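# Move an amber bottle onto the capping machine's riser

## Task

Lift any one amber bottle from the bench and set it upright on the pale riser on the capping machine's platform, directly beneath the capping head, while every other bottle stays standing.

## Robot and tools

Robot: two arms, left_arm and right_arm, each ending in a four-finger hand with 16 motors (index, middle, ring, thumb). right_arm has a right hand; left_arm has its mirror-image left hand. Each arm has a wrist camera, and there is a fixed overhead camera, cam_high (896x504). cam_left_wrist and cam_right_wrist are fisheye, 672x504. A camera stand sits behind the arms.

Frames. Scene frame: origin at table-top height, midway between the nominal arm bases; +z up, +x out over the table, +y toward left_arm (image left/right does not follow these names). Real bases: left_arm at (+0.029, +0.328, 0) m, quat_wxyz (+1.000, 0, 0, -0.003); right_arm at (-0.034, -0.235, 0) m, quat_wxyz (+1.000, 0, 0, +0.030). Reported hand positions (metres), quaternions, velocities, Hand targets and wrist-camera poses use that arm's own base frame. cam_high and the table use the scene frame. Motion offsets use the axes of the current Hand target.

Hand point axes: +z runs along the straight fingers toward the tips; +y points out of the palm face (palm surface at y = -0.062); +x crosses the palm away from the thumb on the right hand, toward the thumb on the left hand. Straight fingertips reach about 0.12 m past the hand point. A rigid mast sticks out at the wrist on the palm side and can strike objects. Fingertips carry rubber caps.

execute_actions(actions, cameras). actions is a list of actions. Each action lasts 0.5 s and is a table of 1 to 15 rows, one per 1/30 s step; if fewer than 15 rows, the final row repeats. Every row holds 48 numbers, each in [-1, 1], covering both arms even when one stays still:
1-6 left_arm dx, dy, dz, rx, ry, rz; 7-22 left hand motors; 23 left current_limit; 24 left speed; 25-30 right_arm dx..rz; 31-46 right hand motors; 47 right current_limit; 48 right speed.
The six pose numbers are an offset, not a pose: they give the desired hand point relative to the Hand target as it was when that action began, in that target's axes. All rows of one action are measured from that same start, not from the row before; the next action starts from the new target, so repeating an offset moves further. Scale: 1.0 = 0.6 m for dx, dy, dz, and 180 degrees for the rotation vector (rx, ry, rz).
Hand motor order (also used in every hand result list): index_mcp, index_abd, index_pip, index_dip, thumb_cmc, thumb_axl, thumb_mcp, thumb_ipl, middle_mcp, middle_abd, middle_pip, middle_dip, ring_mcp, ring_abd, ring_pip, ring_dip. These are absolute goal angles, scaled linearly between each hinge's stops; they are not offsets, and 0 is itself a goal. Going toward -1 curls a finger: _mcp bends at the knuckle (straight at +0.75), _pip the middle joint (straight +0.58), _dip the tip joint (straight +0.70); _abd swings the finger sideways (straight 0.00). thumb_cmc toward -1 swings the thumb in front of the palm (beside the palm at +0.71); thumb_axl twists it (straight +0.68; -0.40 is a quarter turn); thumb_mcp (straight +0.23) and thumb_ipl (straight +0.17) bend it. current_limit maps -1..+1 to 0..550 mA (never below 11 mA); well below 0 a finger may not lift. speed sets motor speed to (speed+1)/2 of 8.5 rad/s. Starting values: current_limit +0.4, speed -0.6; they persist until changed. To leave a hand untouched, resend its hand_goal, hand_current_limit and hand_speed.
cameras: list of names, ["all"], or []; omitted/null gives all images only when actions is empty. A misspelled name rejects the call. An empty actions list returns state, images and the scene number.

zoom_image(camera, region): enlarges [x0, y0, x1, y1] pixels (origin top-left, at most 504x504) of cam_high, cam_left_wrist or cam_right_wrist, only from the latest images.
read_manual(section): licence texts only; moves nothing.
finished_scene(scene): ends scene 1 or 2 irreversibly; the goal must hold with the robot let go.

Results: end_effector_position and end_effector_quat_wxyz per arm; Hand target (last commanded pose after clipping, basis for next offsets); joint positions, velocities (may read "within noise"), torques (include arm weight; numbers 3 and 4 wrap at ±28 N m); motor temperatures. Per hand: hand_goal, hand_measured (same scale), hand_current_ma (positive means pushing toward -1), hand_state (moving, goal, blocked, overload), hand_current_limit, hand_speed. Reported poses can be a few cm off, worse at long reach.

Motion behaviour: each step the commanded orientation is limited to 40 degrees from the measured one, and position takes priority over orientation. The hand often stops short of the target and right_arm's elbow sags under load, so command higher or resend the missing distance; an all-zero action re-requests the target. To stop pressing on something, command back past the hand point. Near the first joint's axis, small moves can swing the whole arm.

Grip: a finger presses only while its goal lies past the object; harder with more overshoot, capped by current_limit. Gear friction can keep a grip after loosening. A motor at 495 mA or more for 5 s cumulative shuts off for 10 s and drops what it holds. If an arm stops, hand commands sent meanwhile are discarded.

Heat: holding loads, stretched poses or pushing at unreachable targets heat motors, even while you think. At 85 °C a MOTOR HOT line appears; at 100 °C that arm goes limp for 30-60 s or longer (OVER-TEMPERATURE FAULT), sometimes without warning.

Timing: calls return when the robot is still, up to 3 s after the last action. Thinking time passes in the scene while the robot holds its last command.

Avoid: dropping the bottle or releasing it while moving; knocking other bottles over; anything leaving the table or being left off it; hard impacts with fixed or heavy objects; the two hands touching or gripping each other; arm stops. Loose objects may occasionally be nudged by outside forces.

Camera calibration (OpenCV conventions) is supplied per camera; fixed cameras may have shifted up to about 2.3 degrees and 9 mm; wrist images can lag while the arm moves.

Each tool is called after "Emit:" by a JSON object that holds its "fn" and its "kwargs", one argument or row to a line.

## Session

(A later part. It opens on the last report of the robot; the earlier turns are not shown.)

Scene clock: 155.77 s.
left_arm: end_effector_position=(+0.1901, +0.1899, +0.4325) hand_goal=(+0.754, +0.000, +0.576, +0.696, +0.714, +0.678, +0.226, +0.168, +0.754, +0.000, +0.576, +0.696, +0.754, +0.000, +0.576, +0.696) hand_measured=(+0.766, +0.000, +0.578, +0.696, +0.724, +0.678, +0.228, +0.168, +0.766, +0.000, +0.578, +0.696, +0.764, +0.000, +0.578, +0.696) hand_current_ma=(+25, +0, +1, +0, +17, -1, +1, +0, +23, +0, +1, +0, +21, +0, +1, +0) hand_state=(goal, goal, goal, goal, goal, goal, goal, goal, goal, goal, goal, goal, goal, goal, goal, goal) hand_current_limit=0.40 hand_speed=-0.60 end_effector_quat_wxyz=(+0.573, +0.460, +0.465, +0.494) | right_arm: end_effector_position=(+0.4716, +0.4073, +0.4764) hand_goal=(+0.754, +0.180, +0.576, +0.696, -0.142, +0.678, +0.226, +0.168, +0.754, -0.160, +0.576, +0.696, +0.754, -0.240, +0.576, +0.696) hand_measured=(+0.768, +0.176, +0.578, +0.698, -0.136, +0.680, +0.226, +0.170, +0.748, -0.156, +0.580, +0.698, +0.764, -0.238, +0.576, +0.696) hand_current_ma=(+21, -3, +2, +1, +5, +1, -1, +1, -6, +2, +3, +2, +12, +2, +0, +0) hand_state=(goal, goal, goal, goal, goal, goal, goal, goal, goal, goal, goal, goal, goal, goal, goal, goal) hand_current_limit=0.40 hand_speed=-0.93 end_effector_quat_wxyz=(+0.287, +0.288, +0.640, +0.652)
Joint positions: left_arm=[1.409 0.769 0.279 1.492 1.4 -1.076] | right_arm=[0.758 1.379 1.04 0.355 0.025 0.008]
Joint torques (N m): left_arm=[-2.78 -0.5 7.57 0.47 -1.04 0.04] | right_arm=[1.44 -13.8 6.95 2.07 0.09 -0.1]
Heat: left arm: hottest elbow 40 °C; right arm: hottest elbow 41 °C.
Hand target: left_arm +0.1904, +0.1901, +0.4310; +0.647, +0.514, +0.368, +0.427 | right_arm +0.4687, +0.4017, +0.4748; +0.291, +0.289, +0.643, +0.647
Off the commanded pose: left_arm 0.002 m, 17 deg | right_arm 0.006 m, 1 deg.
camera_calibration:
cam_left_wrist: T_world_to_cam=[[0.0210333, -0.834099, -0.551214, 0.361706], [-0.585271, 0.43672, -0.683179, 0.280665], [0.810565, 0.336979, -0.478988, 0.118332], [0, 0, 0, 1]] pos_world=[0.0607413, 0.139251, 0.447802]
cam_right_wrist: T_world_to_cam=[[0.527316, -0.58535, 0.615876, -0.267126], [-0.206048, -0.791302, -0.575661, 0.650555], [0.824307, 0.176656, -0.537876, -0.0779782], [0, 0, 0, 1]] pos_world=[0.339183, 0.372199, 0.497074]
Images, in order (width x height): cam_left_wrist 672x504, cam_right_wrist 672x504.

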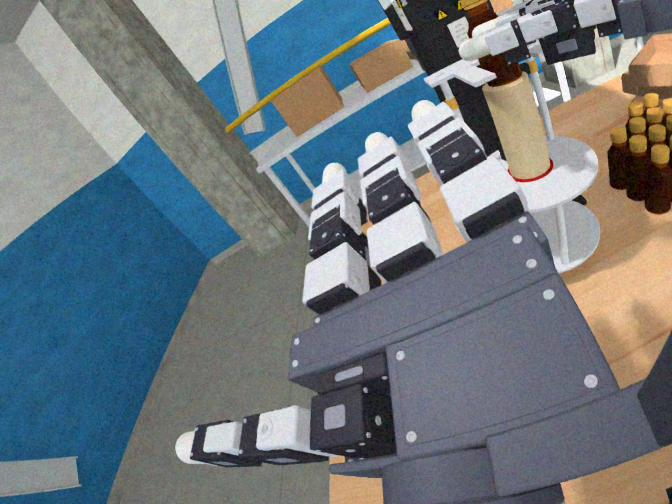

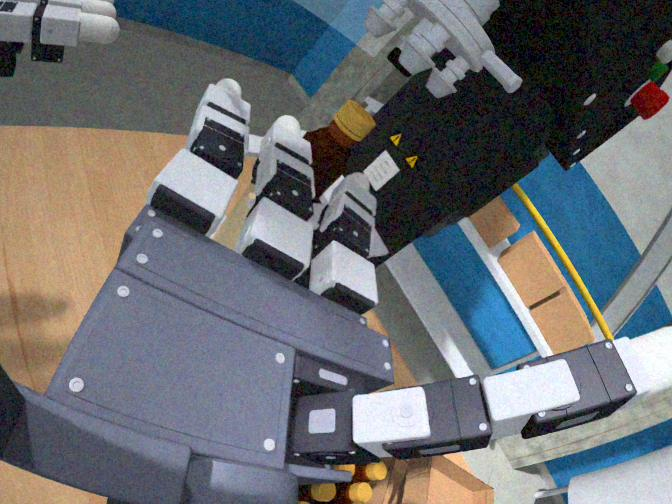

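Emit:
{"fn": "execute_actions", "kwargs": {
  "actions": [
    [[0,0,0,0,0,0,0.754,0,0.576,0.696,0.714,0.678,0.226,0.168,0.754,0,0.576,0.696,0.754,0,0.576,0.696,0.4,-0.6,0,0.004,-0.025,0.0,0,0,0.754,0.18,0.576,0.696,-0.143,0.678,0.226,0.168,0.754,-0.16,0.576,0.696,0.754,-0.24,0.576,0.696,0.4,-0.93]]
  ],
  "cameras": ["cam_left_wrist", "cam_right_wrist"]
}}

Emit:
{"fn": "zoom_image", "kwargs": {
  "camera": "cam_left_wrist",
  "region": [430, 0, 600, 120]
}}

Scene clock: 156.83 s.
left_arm: end_effector_position=(+0.1902, +0.1907, +0.4332) hand_goal=(+0.754, +0.000, +0.576, +0.696, +0.714, +0.678, +0.226, +0.168, +0.754, +0.000, +0.576, +0.696, +0.754, +0.000, +0.576, +0.696) hand_measured=(+0.766, +0.000, +0.578, +0.696, +0.724, +0.678, +0.228, +0.168, +0.766, +0.000, +0.578, +0.696, +0.764, +0.000, +0.578, +0.696) hand_current_ma=(+25, +0, +1, +0, +17, -1, +1, +0, +23, +0, +1, +0, +21, +0, +1, +0) hand_state=(goal, goal, goal, goal, goal, goal, goal, goal, goal, goal, goal, goal, goal, goal, goal, goal) hand_current_limit=0.40 hand_speed=-0.60 end_effector_quat_wxyz=(+0.587, +0.447, +0.460, +0.494) | right_arm: end_effector_position=(+0.4625, +0.3982, +0.4679) hand_goal=(+0.754, +0.180, +0.576, +0.696, -0.142, +0.678, +0.226, +0.168, +0.754, -0.160, +0.576, +0.696, +0.754, -0.240, +0.576, +0.696) hand_measured=(+0.768, +0.176, +0.578, +0.698, -0.136, +0.680, +0.226, +0.170, +0.762, -0.156, +0.580, +0.698, +0.764, -0.238, +0.576, +0.696) hand_current_ma=(+21, -2, +2, +1, +5, +1, -1, +1, +10, +2, +3, +2, +12, +2, +0, +0) hand_state=(goal, goal, goal, goal, goal, goal, goal, goal, goal, goal, goal, goal, goal, goal, goal, goal) hand_current_limit=0.40 hand_speed=-0.93 end_effector_quat_wxyz=(+0.285, +0.292, +0.646, +0.645)
Joint positions: left_arm=[1.388 0.789 0.272 1.539 1.361 -1.111] | right_arm=[0.758 1.345 0.996 0.344 0.027 0.008]
Joint torques (N m): left_arm=[-2.73 -0.56 7.42 0.47 -1.04 0.03] | right_arm=[1.85 -13.86 7.82 2.26 0.08 -0.11]
Heat: left arm: hottest elbow 39 °C; right arm: hottest elbow 41 °C.
Hand target: left_arm +0.1905, +0.1901, +0.4311; +0.647, +0.514, +0.368, +0.427 | right_arm +0.4575, +0.3918, +0.4769; +0.291, +0.289, +0.643, +0.647
Off the commanded pose: left_arm 0.002 m, 17 deg | right_arm 0.012 m, 1 deg.
joint sent to its limit (left arm) — joint 4 (wrist pitch), upper limit. The joint targets are off in orientation, not in position.
camera_calibration:
cam_left_wrist: T_world_to_cam=[[0.0332443, -0.846195, -0.531835, 0.354387], [-0.559864, 0.425036, -0.711264, 0.29041], [0.827918, 0.321401, -0.459624, 0.109439], [0, 0, 0, 1]] pos_world=[0.0602021, 0.141271, 0.445335]
cam_right_wrist: T_world_to_cam=[[0.535045, -0.578007, 0.616145, -0.269077], [-0.215819, -0.798634, -0.561789, 0.637619], [0.816792, 0.167606, -0.552049, -0.0597665], [0, 0, 0, 1]] pos_world=[0.330395, 0.363713, 0.491004]
Images, in order (width x height): cam_left_wrist 672x504, cam_right_wrist 672x504.

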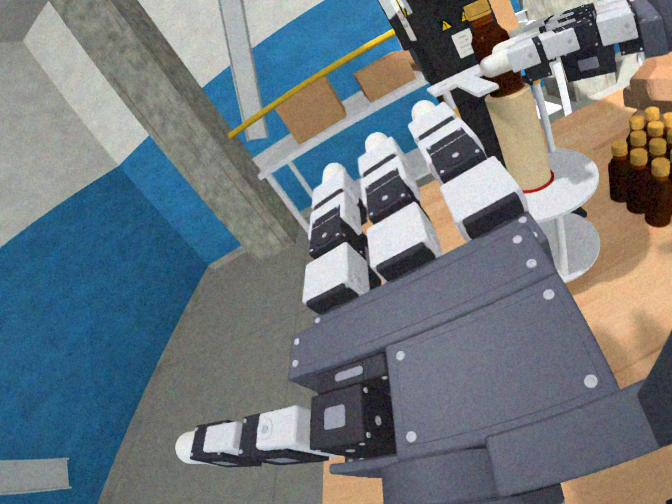

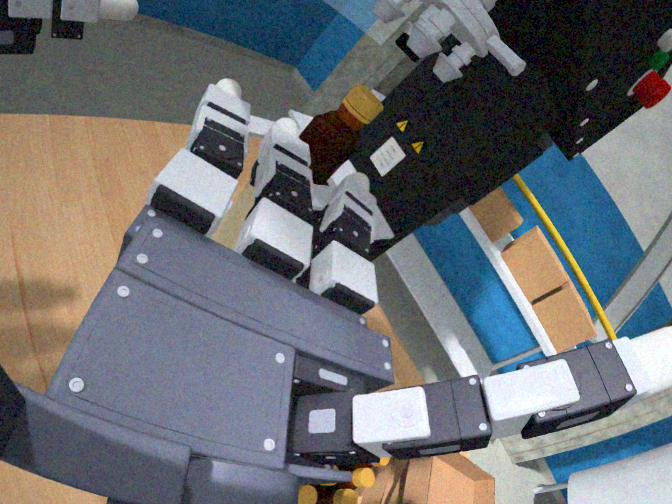

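Scaled by 2.965 from the camera's 672x504 image, which has a finer 960x720 frame.

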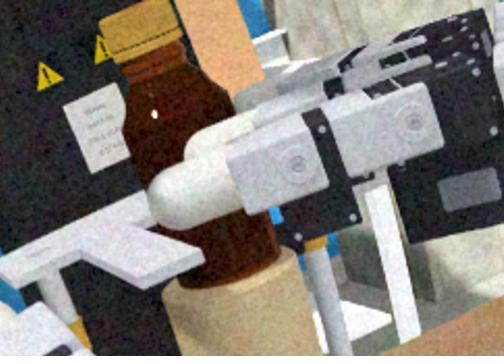

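Emit:
{"fn": "execute_actions", "kwargs": {
  "actions": [
    [[0,0,0,0,0,0,0.754,0,0.576,0.696,0.714,0.678,0.226,0.168,0.754,0,0.576,0.696,0.754,0,0.576,0.696,0.4,-0.6,0,0.02,-0.025,0.0,0,0,0.754,0.18,0.576,0.696,-0.143,0.678,0.226,0.168,0.754,-0.16,0.576,0.696,0.754,-0.24,0.576,0.696,0.4,-0.93]]
  ],
  "cameras": ["cam_left_wrist", "cam_right_wrist"]
}}

Emit:
{"fn": "zoom_image", "kwargs": {
  "camera": "cam_left_wrist",
  "region": [430, 0, 600, 120]
}}

Scene clock: 158.07 s.
left_arm: end_effector_position=(+0.1902, +0.1909, +0.4333) hand_goal=(+0.754, +0.000, +0.576, +0.696, +0.714, +0.678, +0.226, +0.168, +0.754, +0.000, +0.576, +0.696, +0.754, +0.000, +0.576, +0.696) hand_measured=(+0.766, +0.000, +0.578, +0.696, +0.724, +0.678, +0.228, +0.168, +0.766, +0.000, +0.578, +0.696, +0.764, +0.000, +0.578, +0.696) hand_current_ma=(+25, +0, +1, +0, +17, -1, +1, +0, +23, +0, +1, +0, +21, +0, +1, +0) hand_state=(goal, goal, goal, goal, goal, goal, goal, goal, goal, goal, goal, goal, goal, goal, goal, goal) hand_current_limit=0.40 hand_speed=-0.60 end_effector_quat_wxyz=(+0.588, +0.447, +0.460, +0.494) | right_arm: end_effector_position=(+0.4506, +0.3867, +0.4830) hand_goal=(+0.754, +0.180, +0.576, +0.696, -0.142, +0.678, +0.226, +0.168, +0.754, -0.160, +0.576, +0.696, +0.754, -0.240, +0.576, +0.696) hand_measured=(+0.768, +0.176, +0.578, +0.698, -0.136, +0.680, +0.226, +0.170, +0.762, -0.156, +0.578, +0.698, +0.764, -0.238, +0.576, +0.696) hand_current_ma=(+21, -2, +2, +1, +5, +1, -1, +1, +10, +2, +2, +2, +12, +2, +0, +0) hand_state=(goal, goal, goal, goal, goal, goal, goal, goal, goal, goal, goal, goal, goal, goal, goal, goal) hand_current_limit=0.40 hand_speed=-0.93 end_effector_quat_wxyz=(+0.286, +0.291, +0.644, +0.647)
Joint positions: left_arm=[1.387 0.789 0.272 1.539 1.36 -1.113] | right_arm=[0.758 1.289 0.983 0.306 0.028 0.008]
Joint torques (N m): left_arm=[-2.73 -0.56 7.39 0.46 -1.04 0.03] | right_arm=[1.55 -12.63 7.8 2.35 0.07 -0.09]
Heat: left arm: hottest elbow 39 °C; right arm: hottest elbow 41 °C.
Hand target: left_arm +0.1904, +0.1901, +0.4311; +0.646, +0.514, +0.368, +0.427 | right_arm +0.4462, +0.3817, +0.4887; +0.291, +0.289, +0.643, +0.647
Off the commanded pose: left_arm 0.002 m, 17 deg | right_arm 0.009 m, 1 deg.
joint sent to its limit (left arm) — joint 4 (wrist pitch), upper limit. The joint targets are off in orientation, not in position.
camera_calibration:
cam_left_wrist: T_world_to_cam=[[0.0336849, -0.847096, -0.530371, 0.354063], [-0.559222, 0.423847, -0.712477, 0.29101], [0.828333, 0.320595, -0.459438, 0.109511], [0, 0, 0, 1]] pos_world=[0.0601011, 0.141473, 0.445436]
cam_right_wrist: T_world_to_cam=[[0.532163, -0.580714, 0.616096, -0.276278], [-0.214651, -0.79646, -0.565311, 0.634708], [0.818979, 0.168592, -0.548498, -0.042889], [0, 0, 0, 1]] pos_world=[0.318391, 0.352312, 0.505496]
Images, in order (width x height): cam_left_wrist 672x504, cam_right_wrist 672x504.

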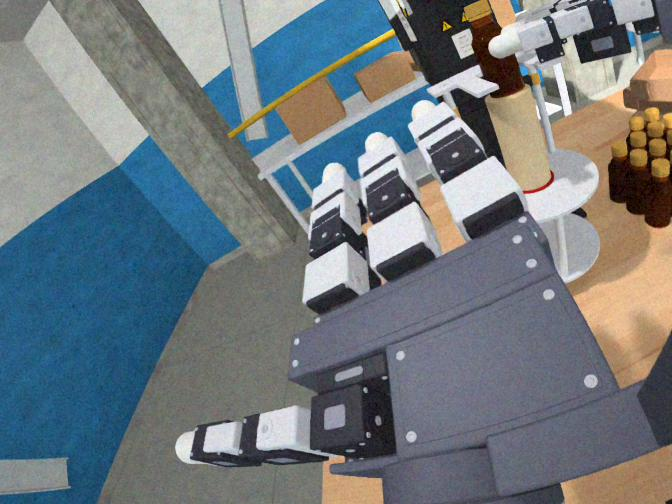

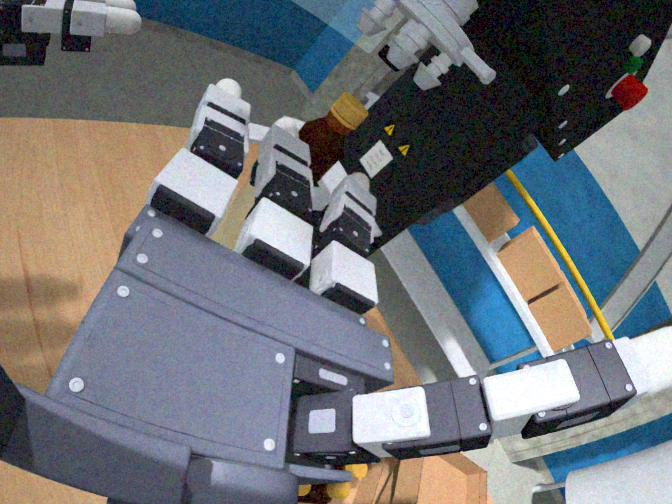

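Scaled by 2.965 from the camera's 672x504 image, which has a finer 960x720 frame.

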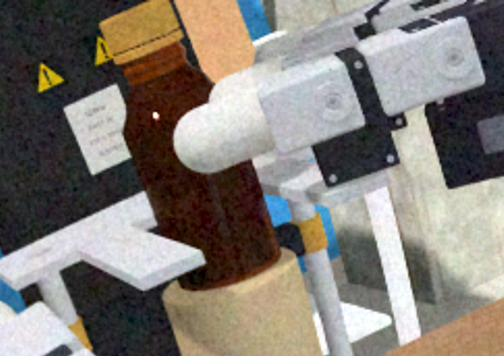

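Emit:
{"fn": "execute_actions", "kwargs": {
  "actions": [
    [[0,0,0,0,0,0,0.754,0,0.576,0.696,0.714,0.678,0.226,0.168,0.754,0,0.576,0.696,0.754,0,0.576,0.696,0.4,-0.6,0,0.004,-0.05,0.0,0,0,0.754,0.18,0.576,0.696,-0.143,0.678,0.226,0.168,0.754,-0.16,0.576,0.696,0.754,-0.24,0.576,0.696,0.4,-0.93]],
    [[0,0,0,0,0,0,0.754,0,0.576,0.696,0.714,0.678,0.226,0.168,0.754,0,0.576,0.696,0.754,0,0.576,0.696,0.4,-0.6,0,0.02,-0.08,0.0,0,0,0.754,0.18,0.576,0.696,-0.143,0.678,0.226,0.168,0.754,-0.16,0.576,0.696,0.754,-0.24,0.576,0.696,0.4,-0.93]]
  ],
  "cameras": ["cam_left_wrist", "cam_right_wrist"]
}}

Emit:
{"fn": "zoom_image", "kwargs": {
  "camera": "cam_left_wrist",
  "region": [430, 0, 600, 120]
}}

Scene clock: 159.83 s.
left_arm: end_effector_position=(+0.1902, +0.1909, +0.4333) hand_goal=(+0.754, +0.000, +0.576, +0.696, +0.714, +0.678, +0.226, +0.168, +0.754, +0.000, +0.576, +0.696, +0.754, +0.000, +0.576, +0.696) hand_measured=(+0.766, +0.000, +0.578, +0.696, +0.724, +0.678, +0.228, +0.168, +0.766, +0.000, +0.578, +0.696, +0.764, +0.000, +0.578, +0.696) hand_current_ma=(+25, +0, +1, +0, +17, -1, +1, +0, +23, +0, +1, +0, +21, +0, +1, +0) hand_state=(goal, goal, goal, goal, goal, goal, goal, goal, goal, goal, goal, goal, goal, goal, goal, goal) hand_current_limit=0.40 hand_speed=-0.60 end_effector_quat_wxyz=(+0.588, +0.447, +0.460, +0.494) | right_arm: end_effector_position=(+0.3915, +0.3293, +0.5039) hand_goal=(+0.754, +0.180, +0.576, +0.696, -0.142, +0.678, +0.226, +0.168, +0.754, -0.160, +0.576, +0.696, +0.754, -0.240, +0.576, +0.696) hand_measured=(+0.768, +0.176, +0.578, +0.698, -0.136, +0.680, +0.226, +0.170, +0.764, -0.156, +0.578, +0.698, +0.764, -0.238, +0.576, +0.696) hand_current_ma=(+21, -2, +2, +1, +5, +1, -1, +1, +13, +2, +2, +2, +13, +2, +0, +0) hand_state=(goal, goal, goal, goal, goal, goal, goal, goal, goal, goal, goal, goal, goal, goal, goal, goal) hand_current_limit=0.40 hand_speed=-0.93 end_effector_quat_wxyz=(+0.290, +0.292, +0.640, +0.649)
Joint positions: left_arm=[1.387 0.789 0.272 1.539 1.36 -1.113] | right_arm=[0.758 1.045 0.845 0.211 0.035 0.008]
Joint torques (N m): left_arm=[-2.73 -0.62 7.38 0.47 -1.04 0.04] | right_arm=[2.43 -8.06 7.94 2.22 0.07 -0.11]
Heat: left arm: hottest elbow 39 °C; right arm: hottest elbow 41 °C.
Hand target: left_arm +0.1904, +0.1901, +0.4311; +0.646, +0.514, +0.368, +0.427 | right_arm +0.3878, +0.3300, +0.5027; +0.291, +0.289, +0.643, +0.647
Off the commanded pose: left_arm 0.002 m, 17 deg | right_arm 0.004 m, 1 deg.
joint sent to its limit (left arm) — joint 4 (wrist pitch), upper limit. The joint targets are off in orientation, not in position.
camera_calibration:
cam_left_wrist: T_world_to_cam=[[0.0336849, -0.847096, -0.530371, 0.354063], [-0.559222, 0.423847, -0.712477, 0.29101], [0.828333, 0.320595, -0.459438, 0.109511], [0, 0, 0, 1]] pos_world=[0.0601011, 0.141473, 0.445436]
cam_right_wrist: T_world_to_cam=[[0.523445, -0.588842, 0.615849, -0.284809], [-0.215311, -0.790731, -0.57305, 0.590388], [0.824407, 0.167361, -0.540688, 0.021008], [0, 0, 0, 1]] pos_world=[0.258879, 0.295614, 0.52508]
Images, in order (width x height): cam_left_wrist 672x504, cam_right_wrist 672x504.

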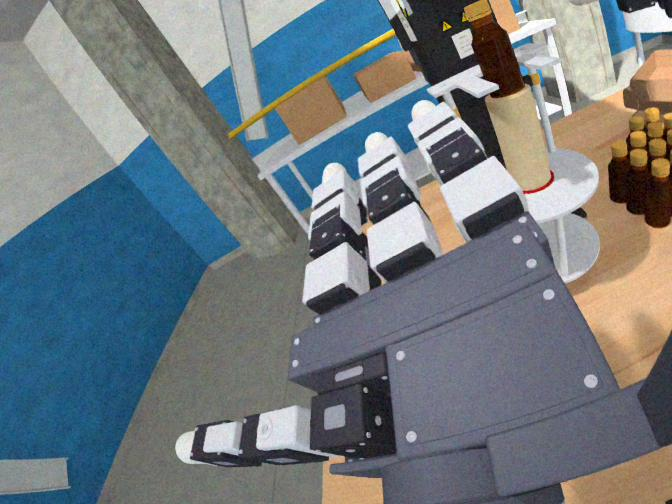

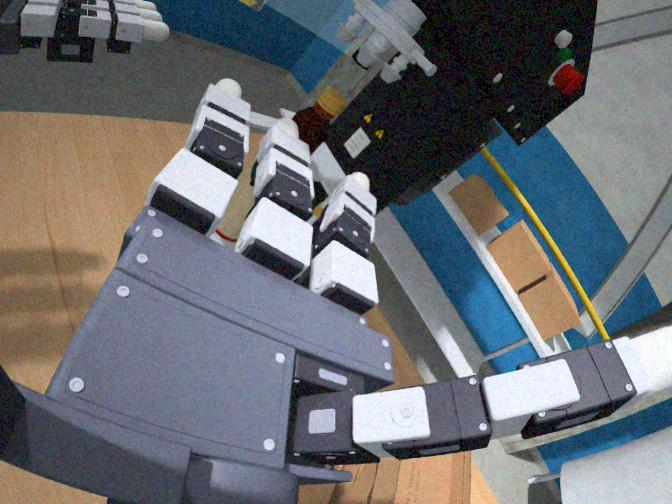

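Scaled by 2.965 from the camera's 672x504 image, which has a finer 960x720 frame.

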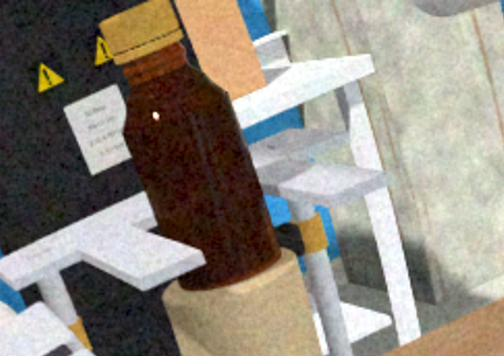

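Emit:
{"fn": "zoom_image", "kwargs": {
  "camera": "cam_right_wrist",
  "region": [200, 0, 460, 260]
}}

Scaled by 1.938 from the camera's 672x504 image, which has a finer 960x720 frame.

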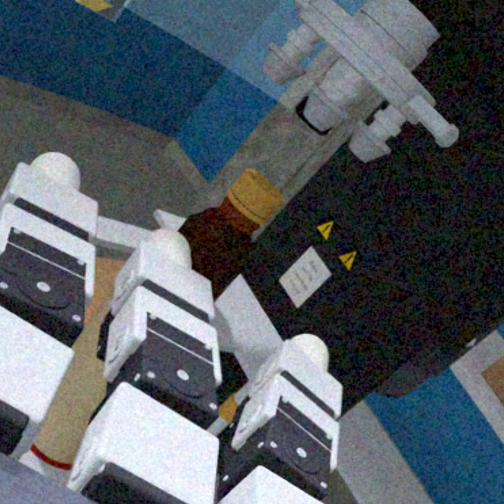

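Emit:
{"fn": "execute_actions", "kwargs": {
  "actions": [
    [[0,0,0,0,0,0,0.754,0,0.576,0.696,0.714,0.678,0.226,0.168,0.754,0,0.576,0.696,0.754,0,0.576,0.696,0.4,-0.6,0,0.02,-0.1,0.0,0,0,0.754,0.18,0.576,0.696,-0.143,0.678,0.226,0.168,0.754,-0.16,0.576,0.696,0.754,-0.24,0.576,0.696,0.4,-0.93]]
  ],
  "cameras": ["cam_high", "cam_right_wrist"]
}}

Emit:
{"fn": "zoom_image", "kwargs": {
  "camera": "cam_right_wrist",
  "region": [180, 0, 400, 260]
}}

Scene clock: 161.23 s.
left_arm: end_effector_position=(+0.1902, +0.1909, +0.4333) hand_goal=(+0.754, +0.000, +0.576, +0.696, +0.714, +0.678, +0.226, +0.168, +0.754, +0.000, +0.576, +0.696, +0.754, +0.000, +0.576, +0.696) hand_measured=(+0.766, +0.000, +0.578, +0.696, +0.724, +0.678, +0.228, +0.168, +0.766, +0.000, +0.578, +0.696, +0.764, +0.000, +0.578, +0.696) hand_current_ma=(+25, +0, +1, +0, +17, -1, +1, +0, +23, +0, +1, +0, +21, +0, +1, +0) hand_state=(goal, goal, goal, goal, goal, goal, goal, goal, goal, goal, goal, goal, goal, goal, goal, goal) hand_current_limit=0.40 hand_speed=-0.60 end_effector_quat_wxyz=(+0.588, +0.447, +0.460, +0.494) | right_arm: end_effector_position=(+0.3451, +0.2873, +0.5183) hand_goal=(+0.754, +0.180, +0.576, +0.696, -0.142, +0.678, +0.226, +0.168, +0.754, -0.160, +0.576, +0.696, +0.754, -0.240, +0.576, +0.696) hand_measured=(+0.768, +0.176, +0.578, +0.698, -0.136, +0.680, +0.226, +0.170, +0.764, -0.156, +0.578, +0.698, +0.764, -0.238, +0.576, +0.696) hand_current_ma=(+21, -2, +2, +1, +5, +1, -1, +1, +14, +2, +2, +2, +13, +2, +0, +0) hand_state=(goal, goal, goal, goal, goal, goal, goal, goal, goal, goal, goal, goal, goal, goal, goal, goal) hand_current_limit=0.40 hand_speed=-0.93 end_effector_quat_wxyz=(+0.291, +0.292, +0.637, +0.651)
Joint positions: left_arm=[1.387 0.789 0.272 1.539 1.36 -1.113] | right_arm=[0.764 0.847 0.769 0.095 0.043 0.008]
Joint torques (N m): left_arm=[-2.73 -0.62 7.39 0.47 -1.04 0.04] | right_arm=[2.37 -5.07 8.16 2.24 0.09 -0.1]
Heat: left arm: hottest elbow 39 °C; right arm: hottest elbow 41 °C.
Hand target: left_arm +0.1904, +0.1901, +0.4311; +0.646, +0.514, +0.368, +0.427 | right_arm +0.3428, +0.2901, +0.5145; +0.291, +0.289, +0.643, +0.647
Off the commanded pose: left_arm 0.002 m, 17 deg | right_arm 0.005 m, 1 deg.
joint sent to its limit (left arm) — joint 4 (wrist pitch), upper limit. The joint targets are off in orientation, not in position.
camera_calibration:
cam_right_wrist: T_world_to_cam=[[0.519804, -0.592312, 0.615606, -0.291848], [-0.214471, -0.78801, -0.577098, 0.556458], [0.826925, 0.167948, -0.536645, 0.0709538], [0, 0, 0, 1]] pos_world=[0.212374, 0.253714, 0.538871]
Images, in order (width x height): cam_high 896x504, cam_right_wrist 672x504.

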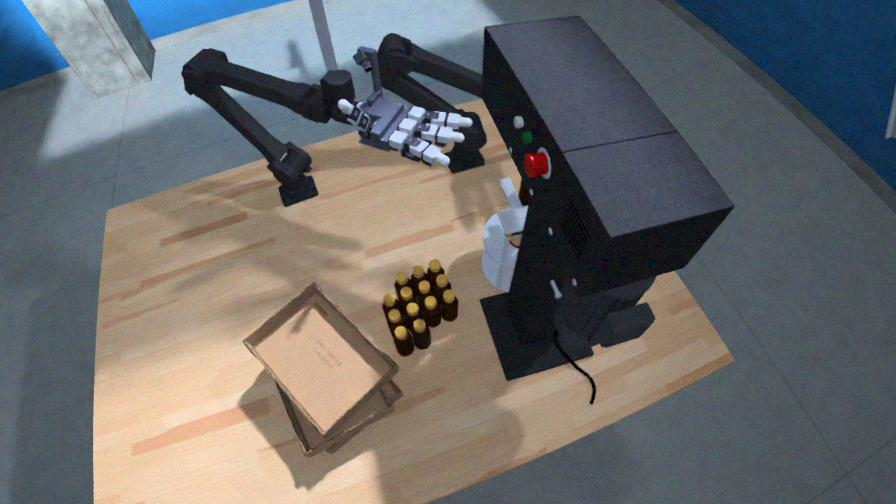

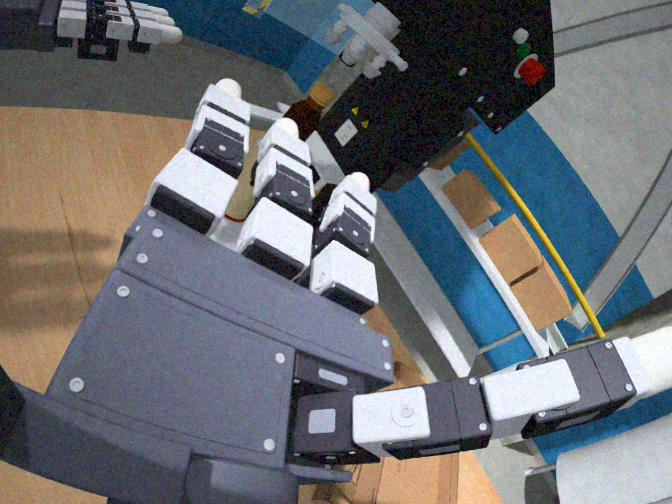

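Scaled by 1.938 from the camera's 672x504 image, which has a finer 960x720 frame.

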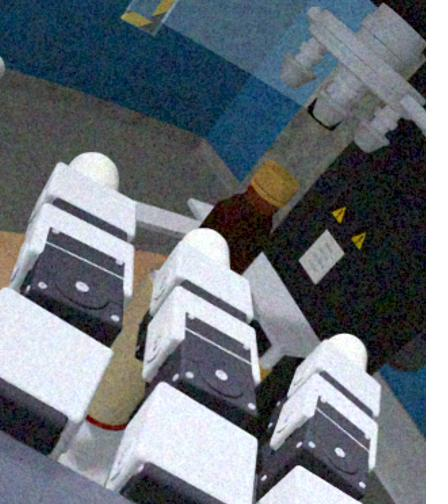

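Emit:
{"fn": "finished_scene", "kwargs": {
  "scene": 1
}}

The scene is finished: the task was done.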